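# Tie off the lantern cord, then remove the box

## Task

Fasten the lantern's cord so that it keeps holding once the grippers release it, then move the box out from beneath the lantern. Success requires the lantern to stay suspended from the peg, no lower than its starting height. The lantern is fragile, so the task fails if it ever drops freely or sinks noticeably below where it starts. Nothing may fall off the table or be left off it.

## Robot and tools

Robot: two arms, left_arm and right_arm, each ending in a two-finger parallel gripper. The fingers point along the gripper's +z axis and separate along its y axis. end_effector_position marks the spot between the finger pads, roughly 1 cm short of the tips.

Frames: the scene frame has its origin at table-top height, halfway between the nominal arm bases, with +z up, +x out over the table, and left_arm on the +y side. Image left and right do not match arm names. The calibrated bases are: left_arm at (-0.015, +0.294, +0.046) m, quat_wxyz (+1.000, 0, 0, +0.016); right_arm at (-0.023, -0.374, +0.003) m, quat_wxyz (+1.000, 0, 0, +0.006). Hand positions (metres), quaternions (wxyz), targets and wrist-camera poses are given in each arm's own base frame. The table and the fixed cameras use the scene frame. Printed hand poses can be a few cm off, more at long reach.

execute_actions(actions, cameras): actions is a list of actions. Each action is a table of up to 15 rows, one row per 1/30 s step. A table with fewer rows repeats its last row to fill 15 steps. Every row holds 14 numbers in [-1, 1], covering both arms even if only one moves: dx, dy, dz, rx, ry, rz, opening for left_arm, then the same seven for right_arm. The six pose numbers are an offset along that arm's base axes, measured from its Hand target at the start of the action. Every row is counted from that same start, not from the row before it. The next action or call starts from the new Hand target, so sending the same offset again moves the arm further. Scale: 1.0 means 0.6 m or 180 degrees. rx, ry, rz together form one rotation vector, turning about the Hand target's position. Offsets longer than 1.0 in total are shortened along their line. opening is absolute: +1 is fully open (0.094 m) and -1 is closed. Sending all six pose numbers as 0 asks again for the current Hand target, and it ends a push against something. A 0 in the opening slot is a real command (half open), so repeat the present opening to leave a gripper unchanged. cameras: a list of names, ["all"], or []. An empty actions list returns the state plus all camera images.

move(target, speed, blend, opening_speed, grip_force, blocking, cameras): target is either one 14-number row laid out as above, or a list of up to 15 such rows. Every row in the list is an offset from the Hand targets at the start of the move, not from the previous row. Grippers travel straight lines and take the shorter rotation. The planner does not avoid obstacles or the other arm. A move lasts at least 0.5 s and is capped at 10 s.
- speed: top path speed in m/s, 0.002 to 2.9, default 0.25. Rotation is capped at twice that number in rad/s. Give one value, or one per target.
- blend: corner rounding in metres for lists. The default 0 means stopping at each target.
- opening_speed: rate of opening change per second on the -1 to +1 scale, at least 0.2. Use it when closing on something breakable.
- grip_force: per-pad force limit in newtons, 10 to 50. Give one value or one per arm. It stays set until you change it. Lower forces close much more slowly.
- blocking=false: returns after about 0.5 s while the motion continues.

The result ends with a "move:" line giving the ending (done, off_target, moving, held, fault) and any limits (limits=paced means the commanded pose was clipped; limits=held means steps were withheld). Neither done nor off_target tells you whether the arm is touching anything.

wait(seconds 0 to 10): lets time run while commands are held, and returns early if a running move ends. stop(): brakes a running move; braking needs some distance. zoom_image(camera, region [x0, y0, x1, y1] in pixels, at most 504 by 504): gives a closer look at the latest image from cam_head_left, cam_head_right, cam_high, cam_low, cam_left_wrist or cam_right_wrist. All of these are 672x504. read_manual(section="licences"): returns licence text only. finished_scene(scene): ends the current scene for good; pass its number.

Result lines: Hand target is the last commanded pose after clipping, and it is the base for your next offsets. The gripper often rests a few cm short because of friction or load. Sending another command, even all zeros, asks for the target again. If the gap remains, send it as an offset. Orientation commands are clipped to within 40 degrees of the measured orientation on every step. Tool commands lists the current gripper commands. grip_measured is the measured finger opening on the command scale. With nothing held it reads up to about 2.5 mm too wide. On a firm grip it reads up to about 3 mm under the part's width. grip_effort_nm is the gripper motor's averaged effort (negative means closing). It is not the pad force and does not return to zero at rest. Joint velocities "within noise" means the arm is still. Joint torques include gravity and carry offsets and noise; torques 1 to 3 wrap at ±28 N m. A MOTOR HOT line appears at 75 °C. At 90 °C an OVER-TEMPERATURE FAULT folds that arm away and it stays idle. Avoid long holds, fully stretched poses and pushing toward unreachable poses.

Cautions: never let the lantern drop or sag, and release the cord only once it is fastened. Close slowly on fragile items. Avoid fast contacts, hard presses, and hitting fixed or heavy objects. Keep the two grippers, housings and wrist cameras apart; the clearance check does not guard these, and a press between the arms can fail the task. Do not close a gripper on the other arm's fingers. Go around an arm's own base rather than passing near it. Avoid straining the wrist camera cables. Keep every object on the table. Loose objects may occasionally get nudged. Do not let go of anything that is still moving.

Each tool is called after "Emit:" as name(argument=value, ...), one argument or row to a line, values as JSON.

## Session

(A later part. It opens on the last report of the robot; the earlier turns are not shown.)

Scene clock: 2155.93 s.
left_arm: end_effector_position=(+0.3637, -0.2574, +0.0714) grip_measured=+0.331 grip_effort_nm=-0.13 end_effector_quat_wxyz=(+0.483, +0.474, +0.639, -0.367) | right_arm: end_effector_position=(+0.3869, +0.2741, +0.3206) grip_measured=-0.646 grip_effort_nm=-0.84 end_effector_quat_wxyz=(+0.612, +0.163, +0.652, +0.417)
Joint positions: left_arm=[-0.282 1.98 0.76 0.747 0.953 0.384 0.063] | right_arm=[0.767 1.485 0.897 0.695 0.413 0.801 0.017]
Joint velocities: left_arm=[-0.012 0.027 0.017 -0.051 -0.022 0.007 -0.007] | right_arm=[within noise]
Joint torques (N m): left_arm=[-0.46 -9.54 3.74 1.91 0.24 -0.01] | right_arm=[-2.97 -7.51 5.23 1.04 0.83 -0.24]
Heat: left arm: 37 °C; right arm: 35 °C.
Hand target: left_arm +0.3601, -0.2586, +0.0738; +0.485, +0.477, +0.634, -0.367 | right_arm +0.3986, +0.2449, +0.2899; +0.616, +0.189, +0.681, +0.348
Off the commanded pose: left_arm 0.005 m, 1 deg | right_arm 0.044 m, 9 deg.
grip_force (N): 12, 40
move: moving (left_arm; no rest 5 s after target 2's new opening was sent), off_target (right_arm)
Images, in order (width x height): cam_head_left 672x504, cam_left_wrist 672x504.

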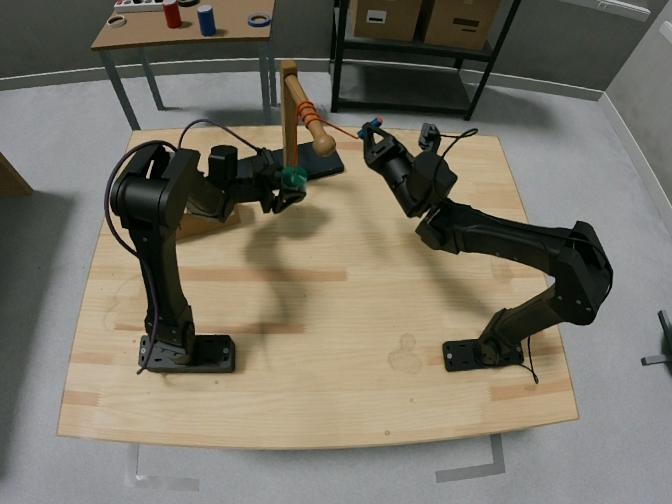

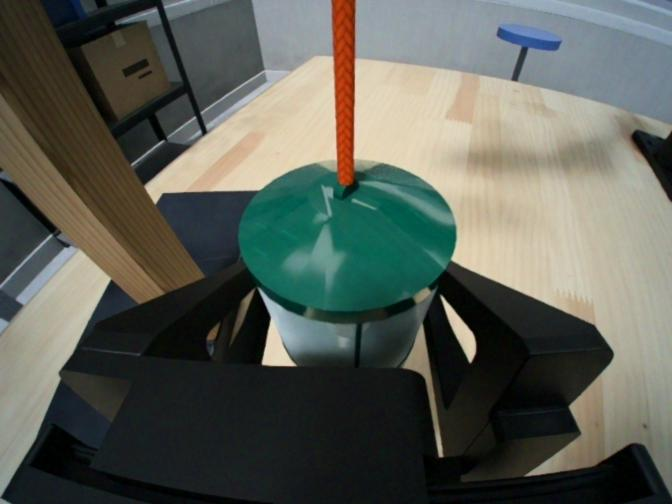

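Emit:
move(
  target=[0,0,0,0,0,0,0.05,0,0,0,0,0,0,-0.78],
  speed=0.05,
  grip_force=[12, 40],
  cameras=["cam_low","cam_left_wrist","cam_head_left"],
)

Scene clock: 2191.73 s.
left_arm: end_effector_position=(+0.3637, -0.2574, +0.0714) grip_measured=+0.268 grip_effort_nm=-0.32 end_effector_quat_wxyz=(+0.483, +0.474, +0.639, -0.367) | right_arm: end_effector_position=(+0.3869, +0.2741, +0.3206) grip_measured=-0.646 grip_effort_nm=-0.84 end_effector_quat_wxyz=(+0.612, +0.163, +0.652, +0.417)
Joint positions: left_arm=[-0.282 1.98 0.76 0.747 0.953 0.384 0.06] | right_arm=[0.767 1.485 0.897 0.695 0.413 0.801 0.017]
Joint torques (N m): left_arm=[-0.46 -9.58 3.69 1.92 0.27 -0.01] | right_arm=[-2.97 -7.53 5.24 1.03 0.84 -0.22]
Heat: left arm: 39 °C; right arm: 35 °C.
Hand target: left_arm +0.3601, -0.2586, +0.0738; +0.485, +0.477, +0.634, -0.367 | right_arm +0.3986, +0.2449, +0.2899; +0.616, +0.189, +0.681, +0.348
Off the commanded pose: left_arm 0.005 m, 1 deg | right_arm 0.044 m, 9 deg.
grip_force (N): 12, 40
move: off_target (right_arm)
Images, in order (width x height): cam_head_left 672x504, cam_low 672x504, cam_left_wrist 672x504.

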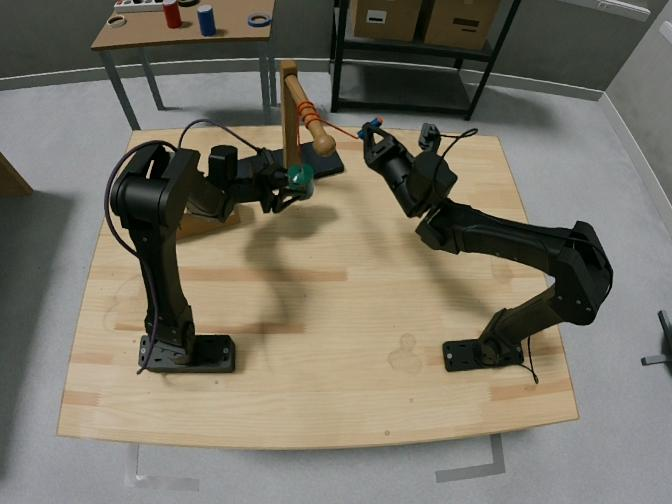

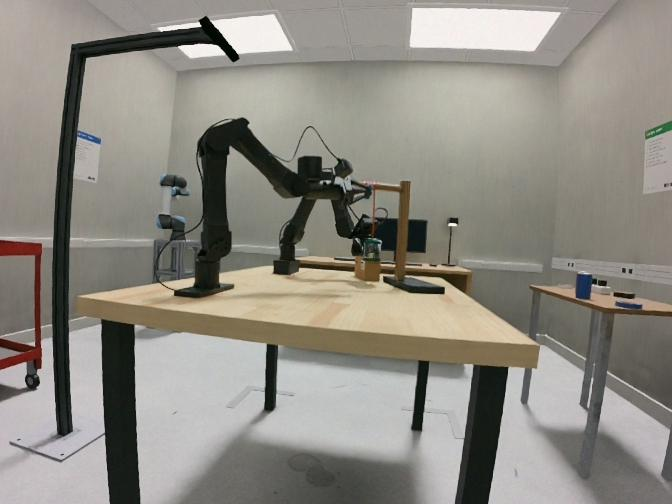

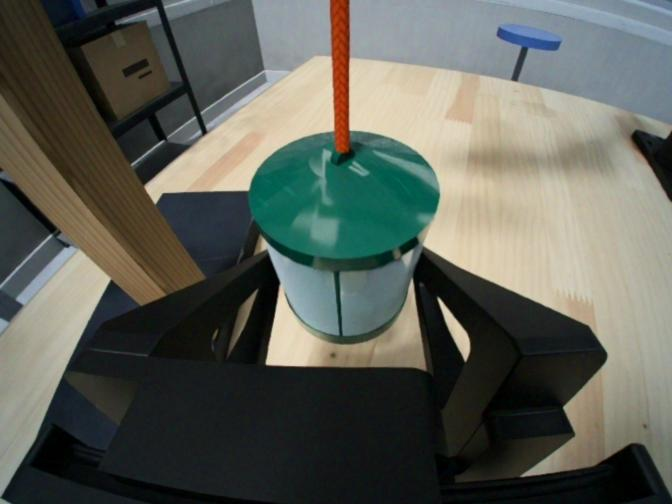

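Emit:
move(
  target=[0,0,0,0,0,0,0.1,0,0,0,0,0,0,-0.78],
  speed=0.05,
  grip_force=[12, 40],
  cameras=["cam_left_wrist"],
)

Emit:
wait(
  seconds=3,
)

Scene clock: 2202.90 s.
left_arm: end_effector_position=(+0.3637, -0.2574, +0.0714) grip_measured=+0.268 grip_effort_nm=-0.32 end_effector_quat_wxyz=(+0.483, +0.474, +0.639, -0.367) | right_arm: end_effector_position=(+0.3869, +0.2741, +0.3206) grip_measured=-0.646 grip_effort_nm=-0.84 end_effector_quat_wxyz=(+0.612, +0.163, +0.652, +0.417)
Joint positions: left_arm=[-0.282 1.98 0.76 0.747 0.953 0.384 0.06] | right_arm=[0.767 1.485 0.897 0.695 0.413 0.801 0.017]
Joint torques (N m): left_arm=[-0.42 -9.61 3.71 1.9 0.26 -0.01] | right_arm=[-2.97 -7.51 5.3 1.03 0.84 -0.24]
Heat: left arm: 39 °C; right arm: 35 °C.
Hand target: left_arm +0.3601, -0.2586, +0.0738; +0.485, +0.477, +0.634, -0.367 | right_arm +0.3986, +0.2449, +0.2899; +0.616, +0.189, +0.681, +0.348
Off the commanded pose: left_arm 0.005 m, 1 deg | right_arm 0.044 m, 9 deg.
grip_force (N): 12, 40
move: off_target (right_arm)
Images, in order (width x height): cam_left_wrist 672x504.

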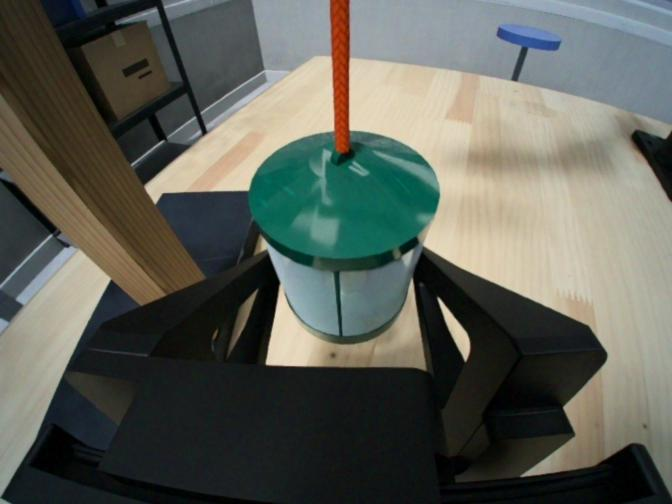

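Scene clock: 2205.90 s.
left_arm: end_effector_position=(+0.3637, -0.2574, +0.0714) grip_measured=+0.268 grip_effort_nm=-0.32 end_effector_quat_wxyz=(+0.483, +0.474, +0.639, -0.367) | right_arm: end_effector_position=(+0.3869, +0.2741, +0.3206) grip_measured=-0.646 grip_effort_nm=-0.84 end_effector_quat_wxyz=(+0.612, +0.163, +0.652, +0.417)
Joint positions: left_arm=[-0.282 1.98 0.76 0.747 0.953 0.384 0.06] | right_arm=[0.767 1.485 0.897 0.695 0.413 0.801 0.017]
Joint torques (N m): left_arm=[-0.42 -9.58 3.73 1.91 0.25 0] | right_arm=[-2.96 -7.5 5.26 1.04 0.83 -0.24]
Heat: left arm: 39 °C; right arm: 35 °C.
Hand target: left_arm +0.3601, -0.2586, +0.0738; +0.485, +0.477, +0.634, -0.367 | right_arm +0.3986, +0.2449, +0.2899; +0.616, +0.189, +0.681, +0.348
Tool commands: left_gripper/opening=+0.1 right_gripper/opening=-0.78
Off the commanded pose: left_arm 0.005 m, 1 deg | right_arm 0.044 m, 9 deg.
grip_force (N): 12, 40
wait: 3.00 s; at rest by 0.17 s

Emit:
move(
  target=[0,0,0.0417,0,0,0,0.1,0,0,0,0,0,0,-0.78],
  speed=0.03,
  grip_force=[14, 40],
  cameras=["cam_low","cam_left_wrist","cam_right_wrist","cam_head_left"],
)

Scene clock: 2222.40 s.
left_arm: end_effector_position=(+0.3595, -0.2549, +0.0745) grip_measured=+0.266 grip_effort_nm=-0.36 end_effector_quat_wxyz=(+0.464, +0.466, +0.656, -0.370) | right_arm: end_effector_position=(+0.3869, +0.2741, +0.3206) grip_measured=-0.646 grip_effort_nm=-0.84 end_effector_quat_wxyz=(+0.612, +0.163, +0.652, +0.417)
Joint positions: left_arm=[-0.282 1.931 0.76 0.645 0.941 0.384 0.059] | right_arm=[0.767 1.485 0.897 0.695 0.413 0.801 0.017]
Joint torques (N m): left_arm=[-0.5 -12.6 5.35 1.81 0.39 0] | right_arm=[-3 -7.45 5.27 1.01 0.83 -0.26]
Heat: left arm: 40 °C; right arm: 35 °C.
Hand target: left_arm +0.3601, -0.2586, +0.0988; +0.485, +0.477, +0.634, -0.367 | right_arm +0.3986, +0.2449, +0.2899; +0.616, +0.189, +0.681, +0.348
Off the commanded pose: left_arm 0.025 m, 4 deg | right_arm 0.044 m, 9 deg.
grip_force (N): 14, 40
move: off_target (left_arm, right_arm)
Images, in order (width x height): cam_head_left 672x504, cam_low 672x504, cam_left_wrist 672x504, cam_right_wrist 672x504.

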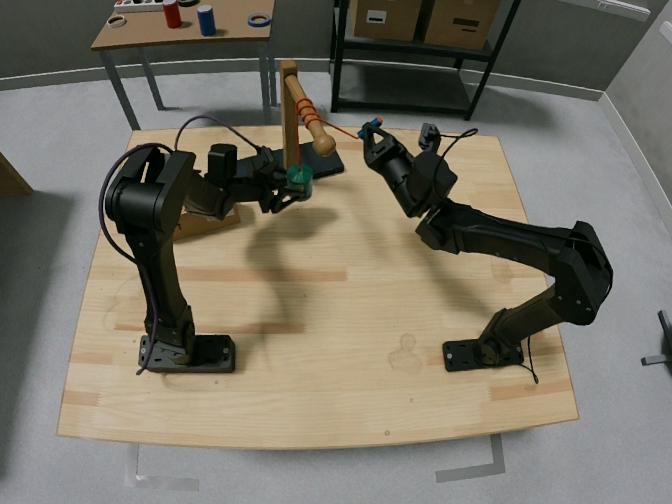

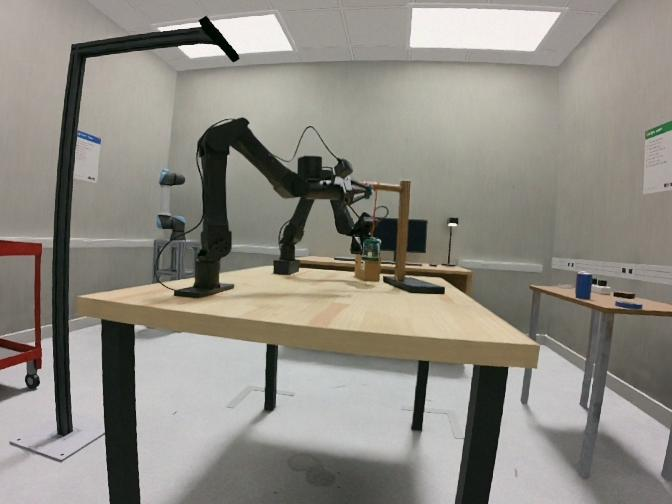

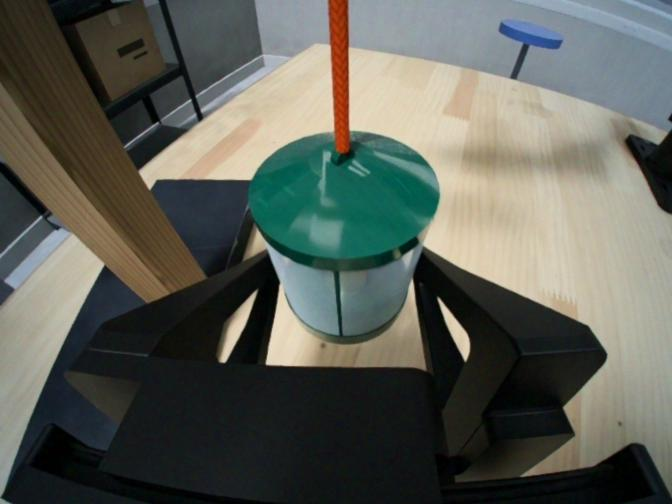

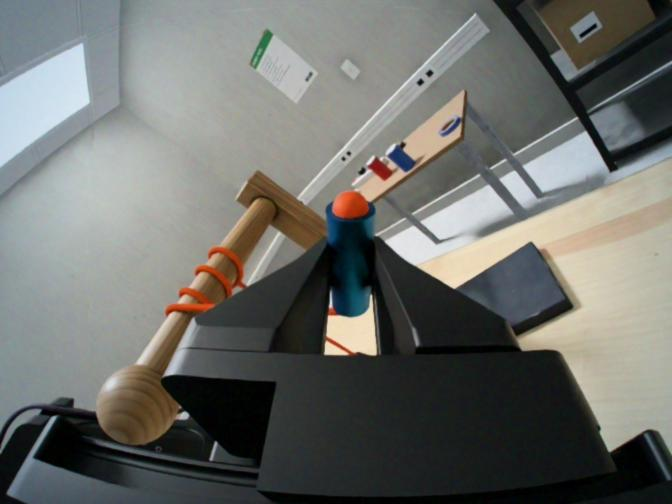

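Emit:
move(
  target=[0,0,0.0333,0,0,0,0.1,0,0,0,0,0,0,-0.78],
  speed=0.03,
  grip_force=[15, 40],
  cameras=["cam_low","cam_left_wrist","cam_right_wrist","cam_high"],
)

Scene clock: 2236.60 s.
left_arm: end_effector_position=(+0.3544, -0.2529, +0.0861) grip_measured=+0.265 grip_effort_nm=-0.38 end_effector_quat_wxyz=(+0.454, +0.462, +0.665, -0.372) | right_arm: end_effector_position=(+0.3903, +0.2680, +0.3157) grip_measured=-0.646 grip_effort_nm=-0.84 end_effector_quat_wxyz=(+0.614, +0.169, +0.655, +0.408)
Joint positions: left_arm=[-0.282 1.864 0.76 0.551 0.936 0.384 0.059] | right_arm=[0.756 1.485 0.888 0.691 0.42 0.801 0.017]
Joint torques (N m): left_arm=[-0.47 -12.38 7.39 1.83 0.49 0] | right_arm=[-2.11 -7.28 6.01 1.08 0.72 -0.23]
Heat: left arm: 40 °C; right arm: 35 °C.
Hand target: left_arm +0.3601, -0.2586, +0.1188; +0.485, +0.477, +0.634, -0.367 | right_arm +0.3986, +0.2450, +0.2899; +0.616, +0.189, +0.681, +0.349
Off the commanded pose: left_arm 0.034 m, 5 deg | right_arm 0.036 m, 8 deg.
grip_force (N): 15, 40
move: off_target (left_arm, right_arm)
Images, in order (width x height): cam_high 672x504, cam_low 672x504, cam_left_wrist 672x504, cam_right_wrist 672x504.

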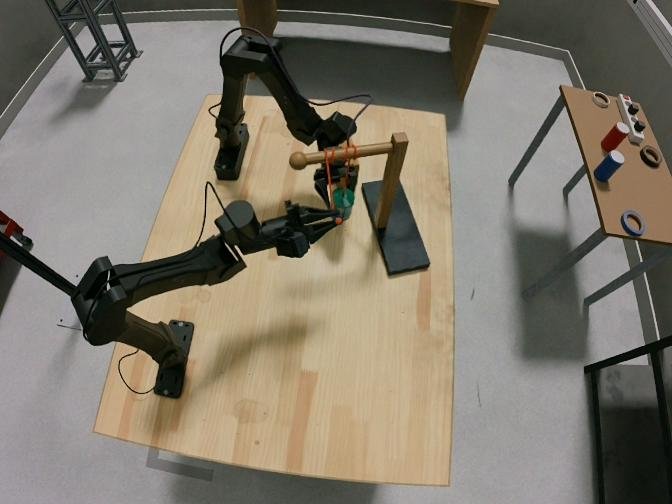

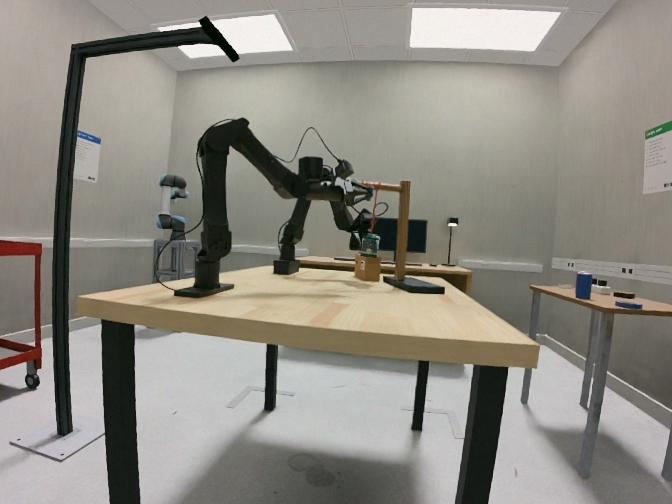

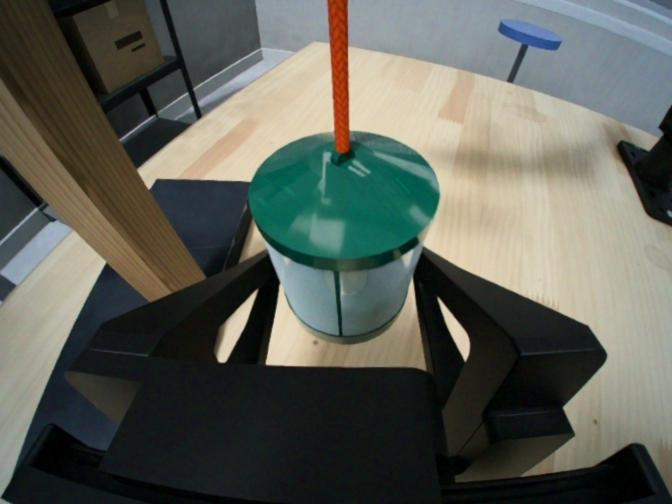

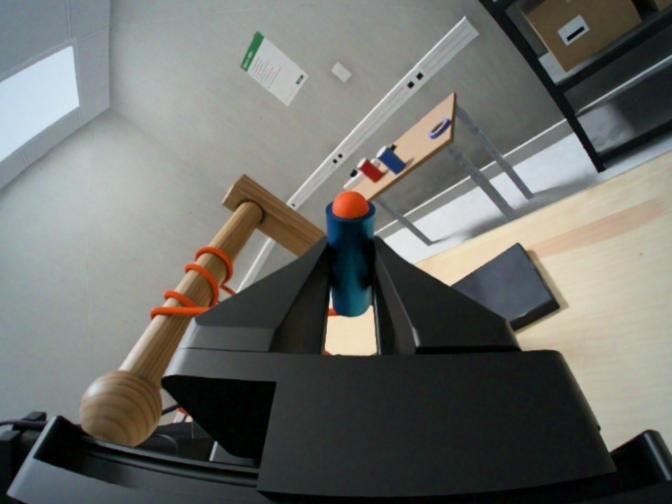

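Emit:
zoom_image(
  camera="cam_low",
  region=[310, 150, 440, 290],
)

Emit:
zoom_image(
  camera="cam_high",
  region=[270, 110, 430, 240],
)

Scaled by 3.600 from the camera's 672x504 image, which has a finer 960x720 frame.

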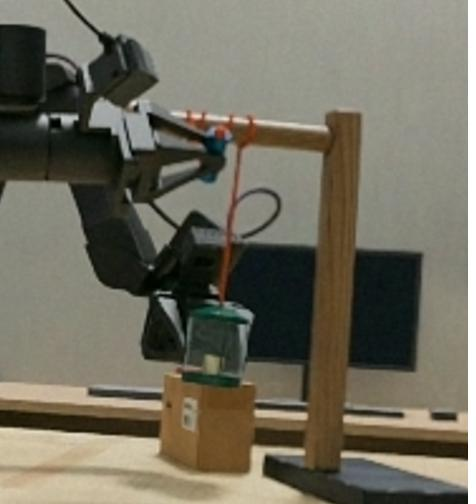

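Scaled by 3.150 from the camera's 672x504 image, which has a finer 960x720 frame.

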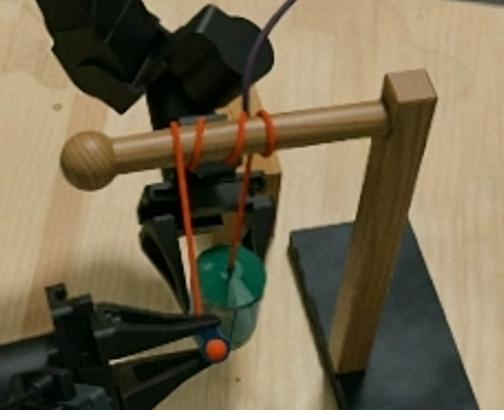

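Emit:
move(
  target=[0,0,0.02,0,0,0,0.1,0.011,-0.045,-0.018,0,0,0,-0.78],
  speed=0.03,
  grip_force=[15, 40],
  cameras=["cam_low","cam_left_wrist","cam_right_wrist","cam_high"],
)

Emit:
zoom_image(
  camera="cam_low",
  region=[310, 150, 440, 290],
)

Emit:
zoom_image(
  camera="cam_high",
  region=[270, 110, 430, 240],
)

Scene clock: 2281.03 s.
left_arm: end_effector_position=(+0.3526, -0.2523, +0.0949) grip_measured=+0.265 grip_effort_nm=-0.38 end_effector_quat_wxyz=(+0.449, +0.461, +0.668, -0.373) | right_arm: end_effector_position=(+0.3906, +0.2530, +0.3146) grip_measured=-0.646 grip_effort_nm=-0.84 end_effector_quat_wxyz=(+0.612, +0.151, +0.648, +0.427)
Joint positions: left_arm=[-0.282 1.826 0.768 0.493 0.935 0.384 0.059] | right_arm=[0.69 1.45 0.823 0.747 0.308 0.802 0.017]
Joint torques (N m): left_arm=[-0.44 -12.16 8.31 1.89 0.49 -0.01] | right_arm=[-3.56 -6.84 5.07 0.96 1.08 -0.27]
Heat: left arm: 41 °C; right arm: 35 °C.
Hand target: left_arm +0.3600, -0.2586, +0.1307; +0.485, +0.477, +0.634, -0.367 | right_arm +0.4052, +0.2180, +0.2793; +0.616, +0.189, +0.681, +0.349
Off the commanded pose: left_arm 0.037 m, 6 deg | right_arm 0.052 m, 11 deg.
grip_force (N): 15, 40
move: off_target (left_arm, right_arm)
Images, in order (width x height): cam_high 672x504, cam_low 672x504, cam_left_wrist 672x504, cam_right_wrist 672x504.

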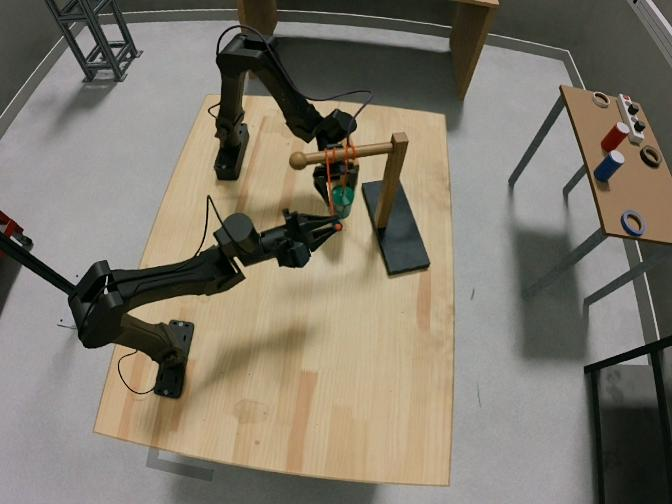

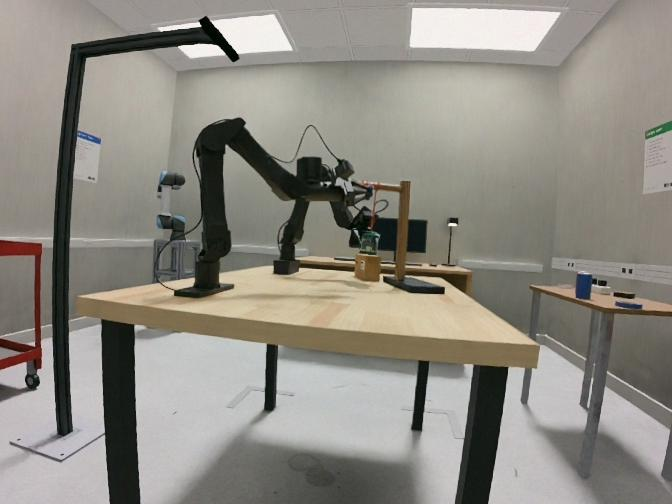

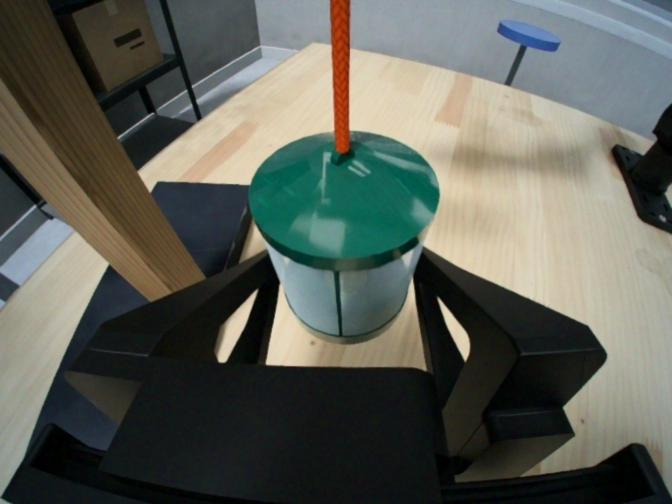

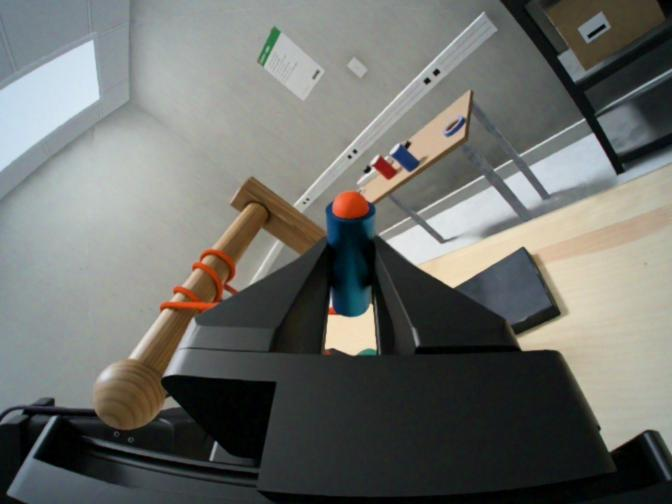

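Scaled by 3.600 from the camera's 672x504 image, which has a finer 960x720 frame.

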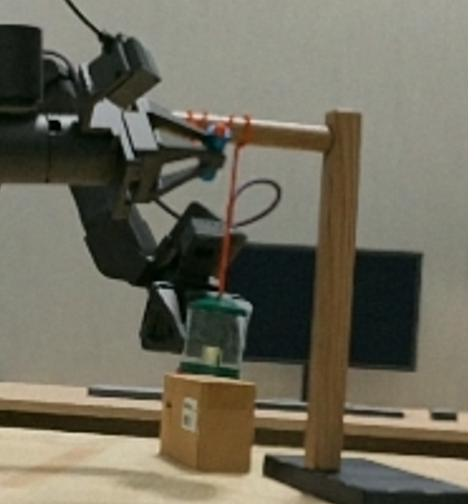

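Scaled by 3.150 from the camera's 672x504 image, which has a finer 960x720 frame.

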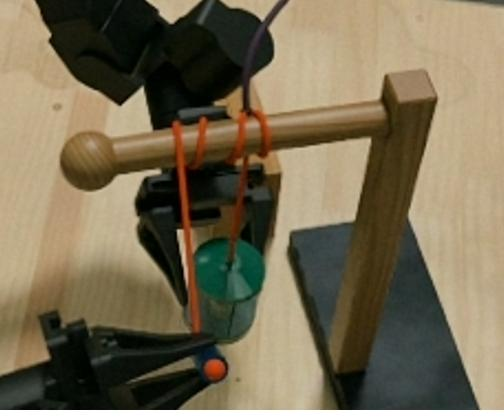

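Emit:
move(
  target=[0,0,-0.03,0,0,0,0.1,0,0,0,0,0,0,-0.78],
  speed=0.03,
  grip_force=[15, 40],
  cameras=["cam_low","cam_high"],
)

Emit:
zoom_image(
  camera="cam_low",
  region=[310, 150, 440, 290],
)

Scene clock: 2347.03 s.
left_arm: end_effector_position=(+0.3550, -0.2530, +0.0990) grip_measured=+0.265 grip_effort_nm=-0.38 end_effector_quat_wxyz=(+0.460, +0.464, +0.661, -0.369) | right_arm: end_effector_position=(+0.3920, +0.2503, +0.3126) grip_measured=-0.646 grip_effort_nm=-0.84 end_effector_quat_wxyz=(+0.612, +0.153, +0.649, +0.424)
Joint positions: left_arm=[-0.282 1.826 0.768 0.52 0.935 0.384 0.059] | right_arm=[0.684 1.45 0.819 0.747 0.308 0.802 0.017]
Joint torques (N m): left_arm=[-0.42 -7.8 6.53 2.41 0.48 0.04] | right_arm=[-3.08 -6.87 5.48 1 1.03 -0.26]
Heat: left arm: 49 °C; right arm: 34 °C.
Hand target: left_arm +0.3600, -0.2586, +0.1127; +0.485, +0.477, +0.634, -0.367 | right_arm +0.4052, +0.2180, +0.2794; +0.616, +0.189, +0.681, +0.349
Off the commanded pose: left_arm 0.016 m, 4 deg | right_arm 0.048 m, 10 deg.
grip_force (N): 15, 40
move: off_target (left_arm, right_arm)
Images, in order (width x height): cam_high 672x504, cam_low 672x504.

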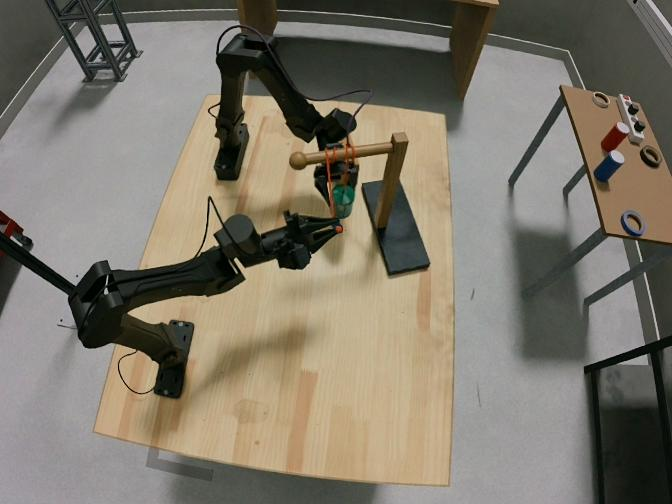

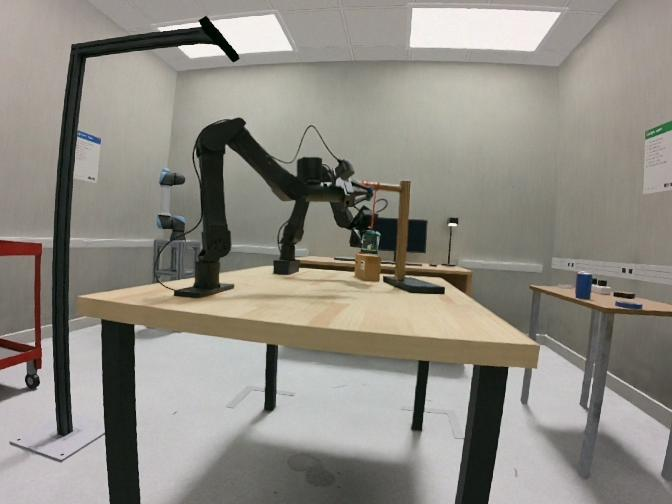

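Scaled by 3.600 from the camera's 672x504 image, which has a finer 960x720 frame.

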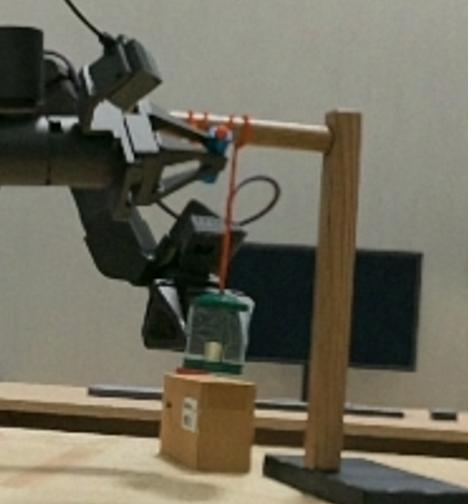

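Emit:
move(
  target=[0,0,-0.025,0,0,0,0.1,0,0,0,0,0,0,-0.78],
  speed=0.03,
  grip_force=[15, 40],
  cameras=["cam_low","cam_left_wrist"],
)

Emit:
zoom_image(
  camera="cam_low",
  region=[310, 150, 440, 290],
)

Scene clock: 2371.27 s.
left_arm: end_effector_position=(+0.3616, -0.2549, +0.0992) grip_measured=+0.265 grip_effort_nm=-0.38 end_effector_quat_wxyz=(+0.480, +0.470, +0.646, -0.362) | right_arm: end_effector_position=(+0.3928, +0.2488, +0.3124) grip_measured=-0.646 grip_effort_nm=-0.84 end_effector_quat_wxyz=(+0.613, +0.155, +0.649, +0.423)
Joint positions: left_arm=[-0.282 1.859 0.768 0.606 0.935 0.384 0.059] | right_arm=[0.681 1.45 0.818 0.747 0.31 0.802 0.017]
Joint torques (N m): left_arm=[-0.44 -6.61 5.12 2.25 0.45 0.02] | right_arm=[-2.82 -6.84 5.37 0.97 1.05 -0.24]
Heat: left arm: 45 °C; right arm: 34 °C.
Hand target: left_arm +0.3600, -0.2586, +0.0978; +0.485, +0.477, +0.634, -0.367 | right_arm +0.4052, +0.2180, +0.2793; +0.616, +0.189, +0.681, +0.349
Off the commanded pose: left_arm 0.004 m, 2 deg | right_arm 0.047 m, 10 deg.
grip_force (N): 15, 40
move: off_target (right_arm)
Images, in order (width x height): cam_low 672x504, cam_left_wrist 672x504.

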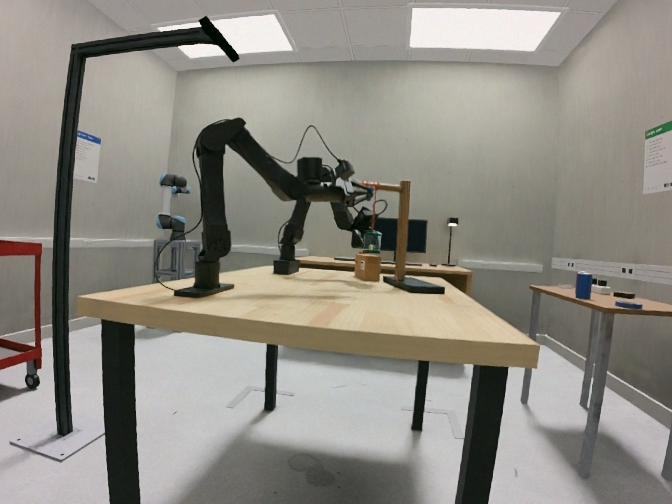

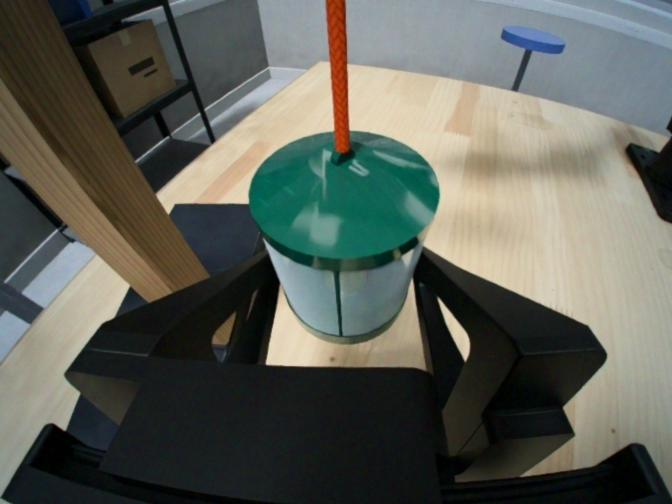

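Scaled by 3.600 from the camera's 672x504 image, which has a finer 960x720 frame.

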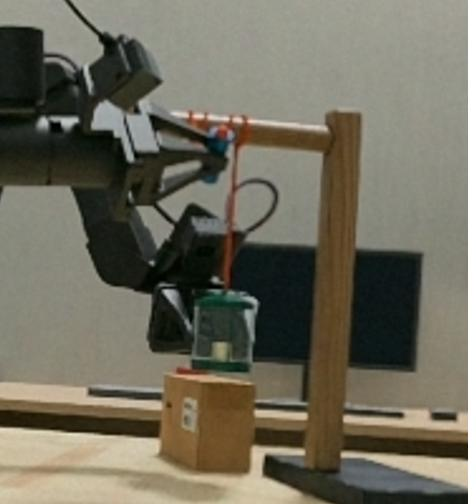

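Emit:
move(
  target=[0,0,-0.0083,0,0,0,0.1,0,0,0,0,0,0,-0.78],
  speed=0.03,
  grip_force=[15, 40],
)

Scene clock: 2383.87 s.
left_arm: end_effector_position=(+0.3640, -0.2556, +0.0988) grip_measured=+0.265 grip_effort_nm=-0.38 end_effector_quat_wxyz=(+0.487, +0.472, +0.641, -0.359) | right_arm: end_effector_position=(+0.3928, +0.2488, +0.3124) grip_measured=-0.646 grip_effort_nm=-0.84 end_effector_quat_wxyz=(+0.613, +0.155, +0.649, +0.423)
Joint positions: left_arm=[-0.282 1.874 0.768 0.64 0.935 0.384 0.059] | right_arm=[0.681 1.45 0.818 0.747 0.31 0.802 0.017]
Joint torques (N m): left_arm=[-0.43 -6.42 4.72 2.14 0.45 0.02] | right_arm=[-2.85 -6.84 5.37 0.96 1.01 -0.27]
Heat: left arm: 43 °C; right arm: 34 °C.
Hand target: left_arm +0.3601, -0.2586, +0.0929; +0.485, +0.477, +0.634, -0.367 | right_arm +0.4052, +0.2180, +0.2793; +0.616, +0.189, +0.681, +0.349
Off the commanded pose: left_arm 0.008 m, 1 deg | right_arm 0.047 m, 10 deg.
grip_force (N): 15, 40
move: off_target (right_arm)

Emit:
move(
  target=[0,0,0,0,0,0,0.1,-0.0207,0.0513,0.0552,0,0,0,-0.78],
  speed=0.03,
  grip_force=[15, 40],
)

Scene clock: 2399.37 s.
left_arm: end_effector_position=(+0.3640, -0.2556, +0.0988) grip_measured=+0.265 grip_effort_nm=-0.38 end_effector_quat_wxyz=(+0.487, +0.472, +0.641, -0.359) | right_arm: end_effector_position=(+0.3904, +0.2551, +0.3100) grip_measured=-0.646 grip_effort_nm=-0.84 end_effector_quat_wxyz=(+0.610, +0.182, +0.677, +0.371)
Joint positions: left_arm=[-0.282 1.874 0.768 0.64 0.935 0.384 0.059] | right_arm=[0.752 1.447 0.904 0.563 0.468 0.8 0.017]
Joint torques (N m): left_arm=[-0.43 -6.41 4.68 2.15 0.43 0.01] | right_arm=[-0.12 -6.87 10.25 1.41 0.46 -0.16]
Heat: left arm: 42 °C; right arm: 34 °C.
Hand target: left_arm +0.3601, -0.2586, +0.0928; +0.485, +0.477, +0.634, -0.367 | right_arm +0.3928, +0.2487, +0.3124; +0.616, +0.189, +0.681, +0.349
Off the commanded pose: left_arm 0.008 m, 1 deg | right_arm 0.007 m, 3 deg.
grip_force (N): 15, 40
move: off_target (right_arm)

Emit:
move(
  target=[0,0,0,0,0,0,0.1,-0.0113,0.0452,0.018,0,0,0,-0.78],
  speed=0.03,
  grip_force=[15, 40],
  cameras=["cam_low","cam_right_wrist","cam_high","cam_head_left"],
)

Emit:
zoom_image(
  camera="cam_low",
  region=[310, 150, 440, 290],
)

Emit:
zoom_image(
  camera="cam_high",
  region=[270, 110, 430, 240],
)

Emit:
zoom_image(
  camera="cam_head_left",
  region=[260, 70, 400, 210],
)

Scene clock: 2414.97 s.
left_arm: end_effector_position=(+0.3638, -0.2555, +0.0958) grip_measured=+0.265 grip_effort_nm=-0.38 end_effector_quat_wxyz=(+0.485, +0.471, +0.643, -0.361) | right_arm: end_effector_position=(+0.3838, +0.2725, +0.3180) grip_measured=-0.646 grip_effort_nm=-0.84 end_effector_quat_wxyz=(+0.612, +0.190, +0.681, +0.353)
Joint positions: left_arm=[-0.282 1.882 0.768 0.64 0.935 0.384 0.059] | right_arm=[0.825 1.474 0.981 0.492 0.573 0.796 0.017]
Joint torques (N m): left_arm=[-0.42 -7.02 4.63 2.14 0.45 0.01] | right_arm=[0.4 -5.46 11.26 1.7 0.2 -0.14]
Heat: left arm: 40 °C; right arm: 33 °C.
Hand target: left_arm +0.3601, -0.2586, +0.0927; +0.485, +0.477, +0.634, -0.367 | right_arm +0.3860, +0.2760, +0.3231; +0.616, +0.189, +0.681, +0.349
Off the commanded pose: left_arm 0.006 m, 1 deg | right_arm 0.007 m, 1 deg.
grip_force (N): 15, 40
move: done
Images, in order (width x height): cam_head_left 672x504, cam_high 672x504, cam_low 672x504, cam_right_wrist 672x504.

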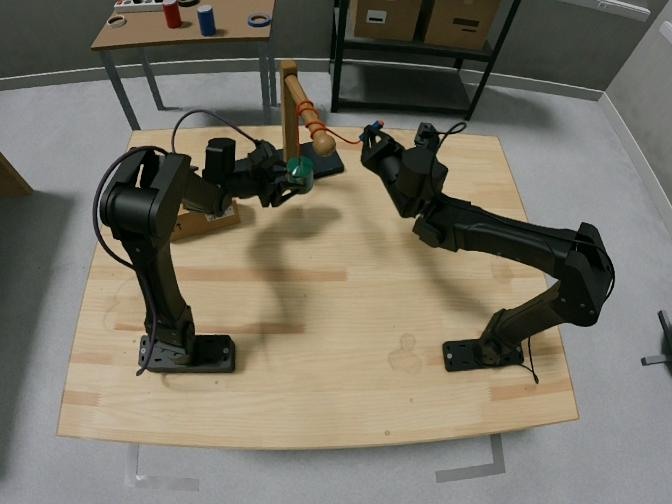

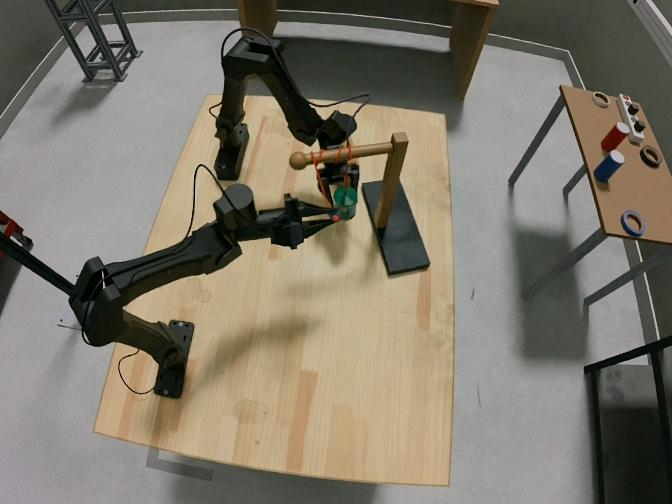

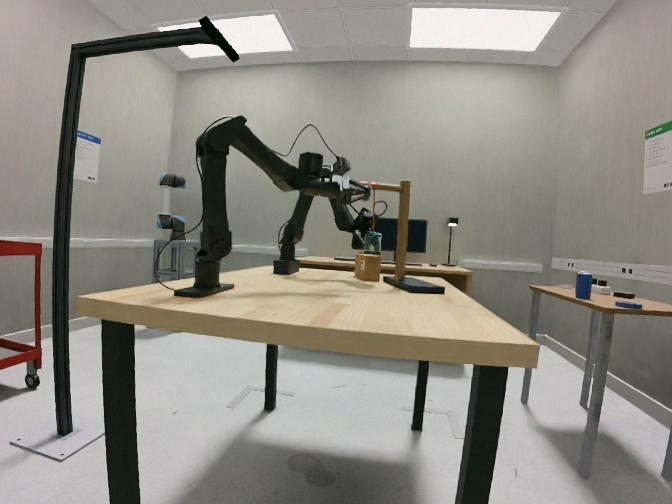

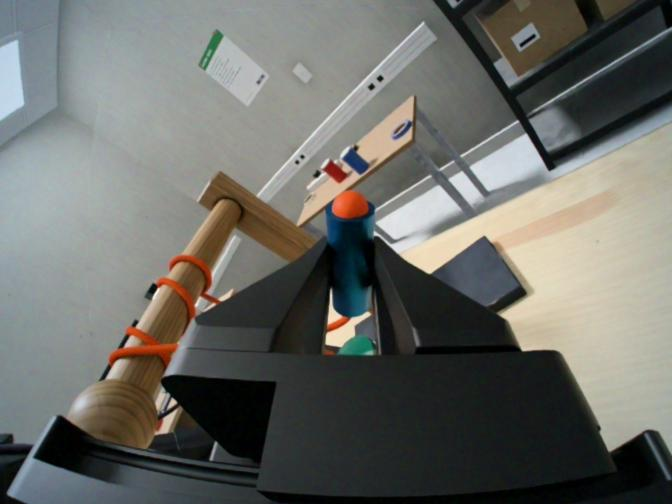

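Scaled by 3.600 from the camera's 672x504 image, which has a finer 960x720 frame.

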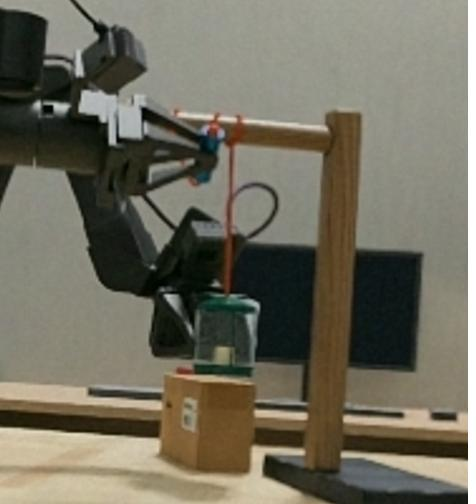

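Scaled by 3.150 from the camera's 672x504 image, which has a finer 960x720 frame.

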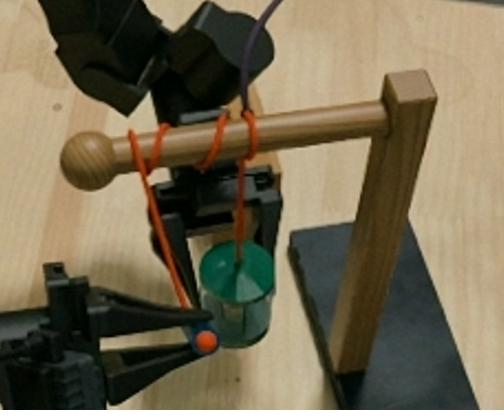

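Scaled by 3.600 from the camera's 672x504 image, which has a finer 960x720 frame.

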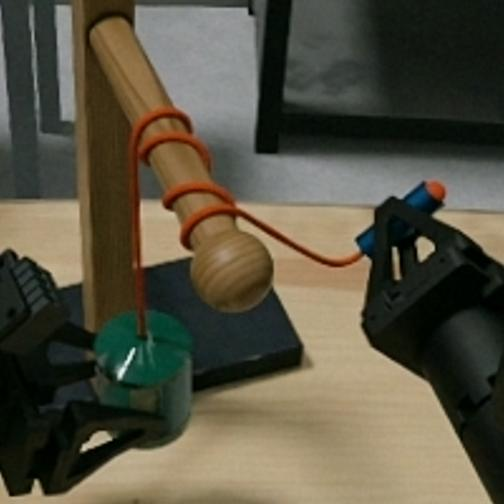

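Emit:
move(
  target=[0,0,-0.0083,0,0,0,0.1,0,0,0,0,0,0,-0.78],
  speed=0.03,
  grip_force=[15, 40],
)

Scene clock: 2545.50 s.
left_arm: end_effector_position=(+0.3643, -0.2556, +0.0923) grip_measured=+0.265 grip_effort_nm=-0.38 end_effector_quat_wxyz=(+0.483, +0.471, +0.644, -0.361) | right_arm: end_effector_position=(+0.3838, +0.2725, +0.3179) grip_measured=-0.646 grip_effort_nm=-0.84 end_effector_quat_wxyz=(+0.612, +0.190, +0.681, +0.353)
Joint positions: left_arm=[-0.282 1.894 0.768 0.649 0.935 0.384 0.059] | right_arm=[0.825 1.474 0.981 0.491 0.574 0.796 0.017]
Joint torques (N m): left_arm=[-0.44 -6.76 4.29 2.26 0.42 0.02] | right_arm=[0.43 -5.44 11.23 1.68 0.18 -0.14]
Heat: left arm: 38 °C; right arm: 35 °C.
Hand target: left_arm +0.3601, -0.2586, +0.0878; +0.485, +0.477, +0.634, -0.367 | right_arm +0.3860, +0.2760, +0.3231; +0.616, +0.189, +0.681, +0.349
Off the commanded pose: left_arm 0.007 m, 1 deg | right_arm 0.007 m, 1 deg.
grip_force (N): 15, 40
move: done


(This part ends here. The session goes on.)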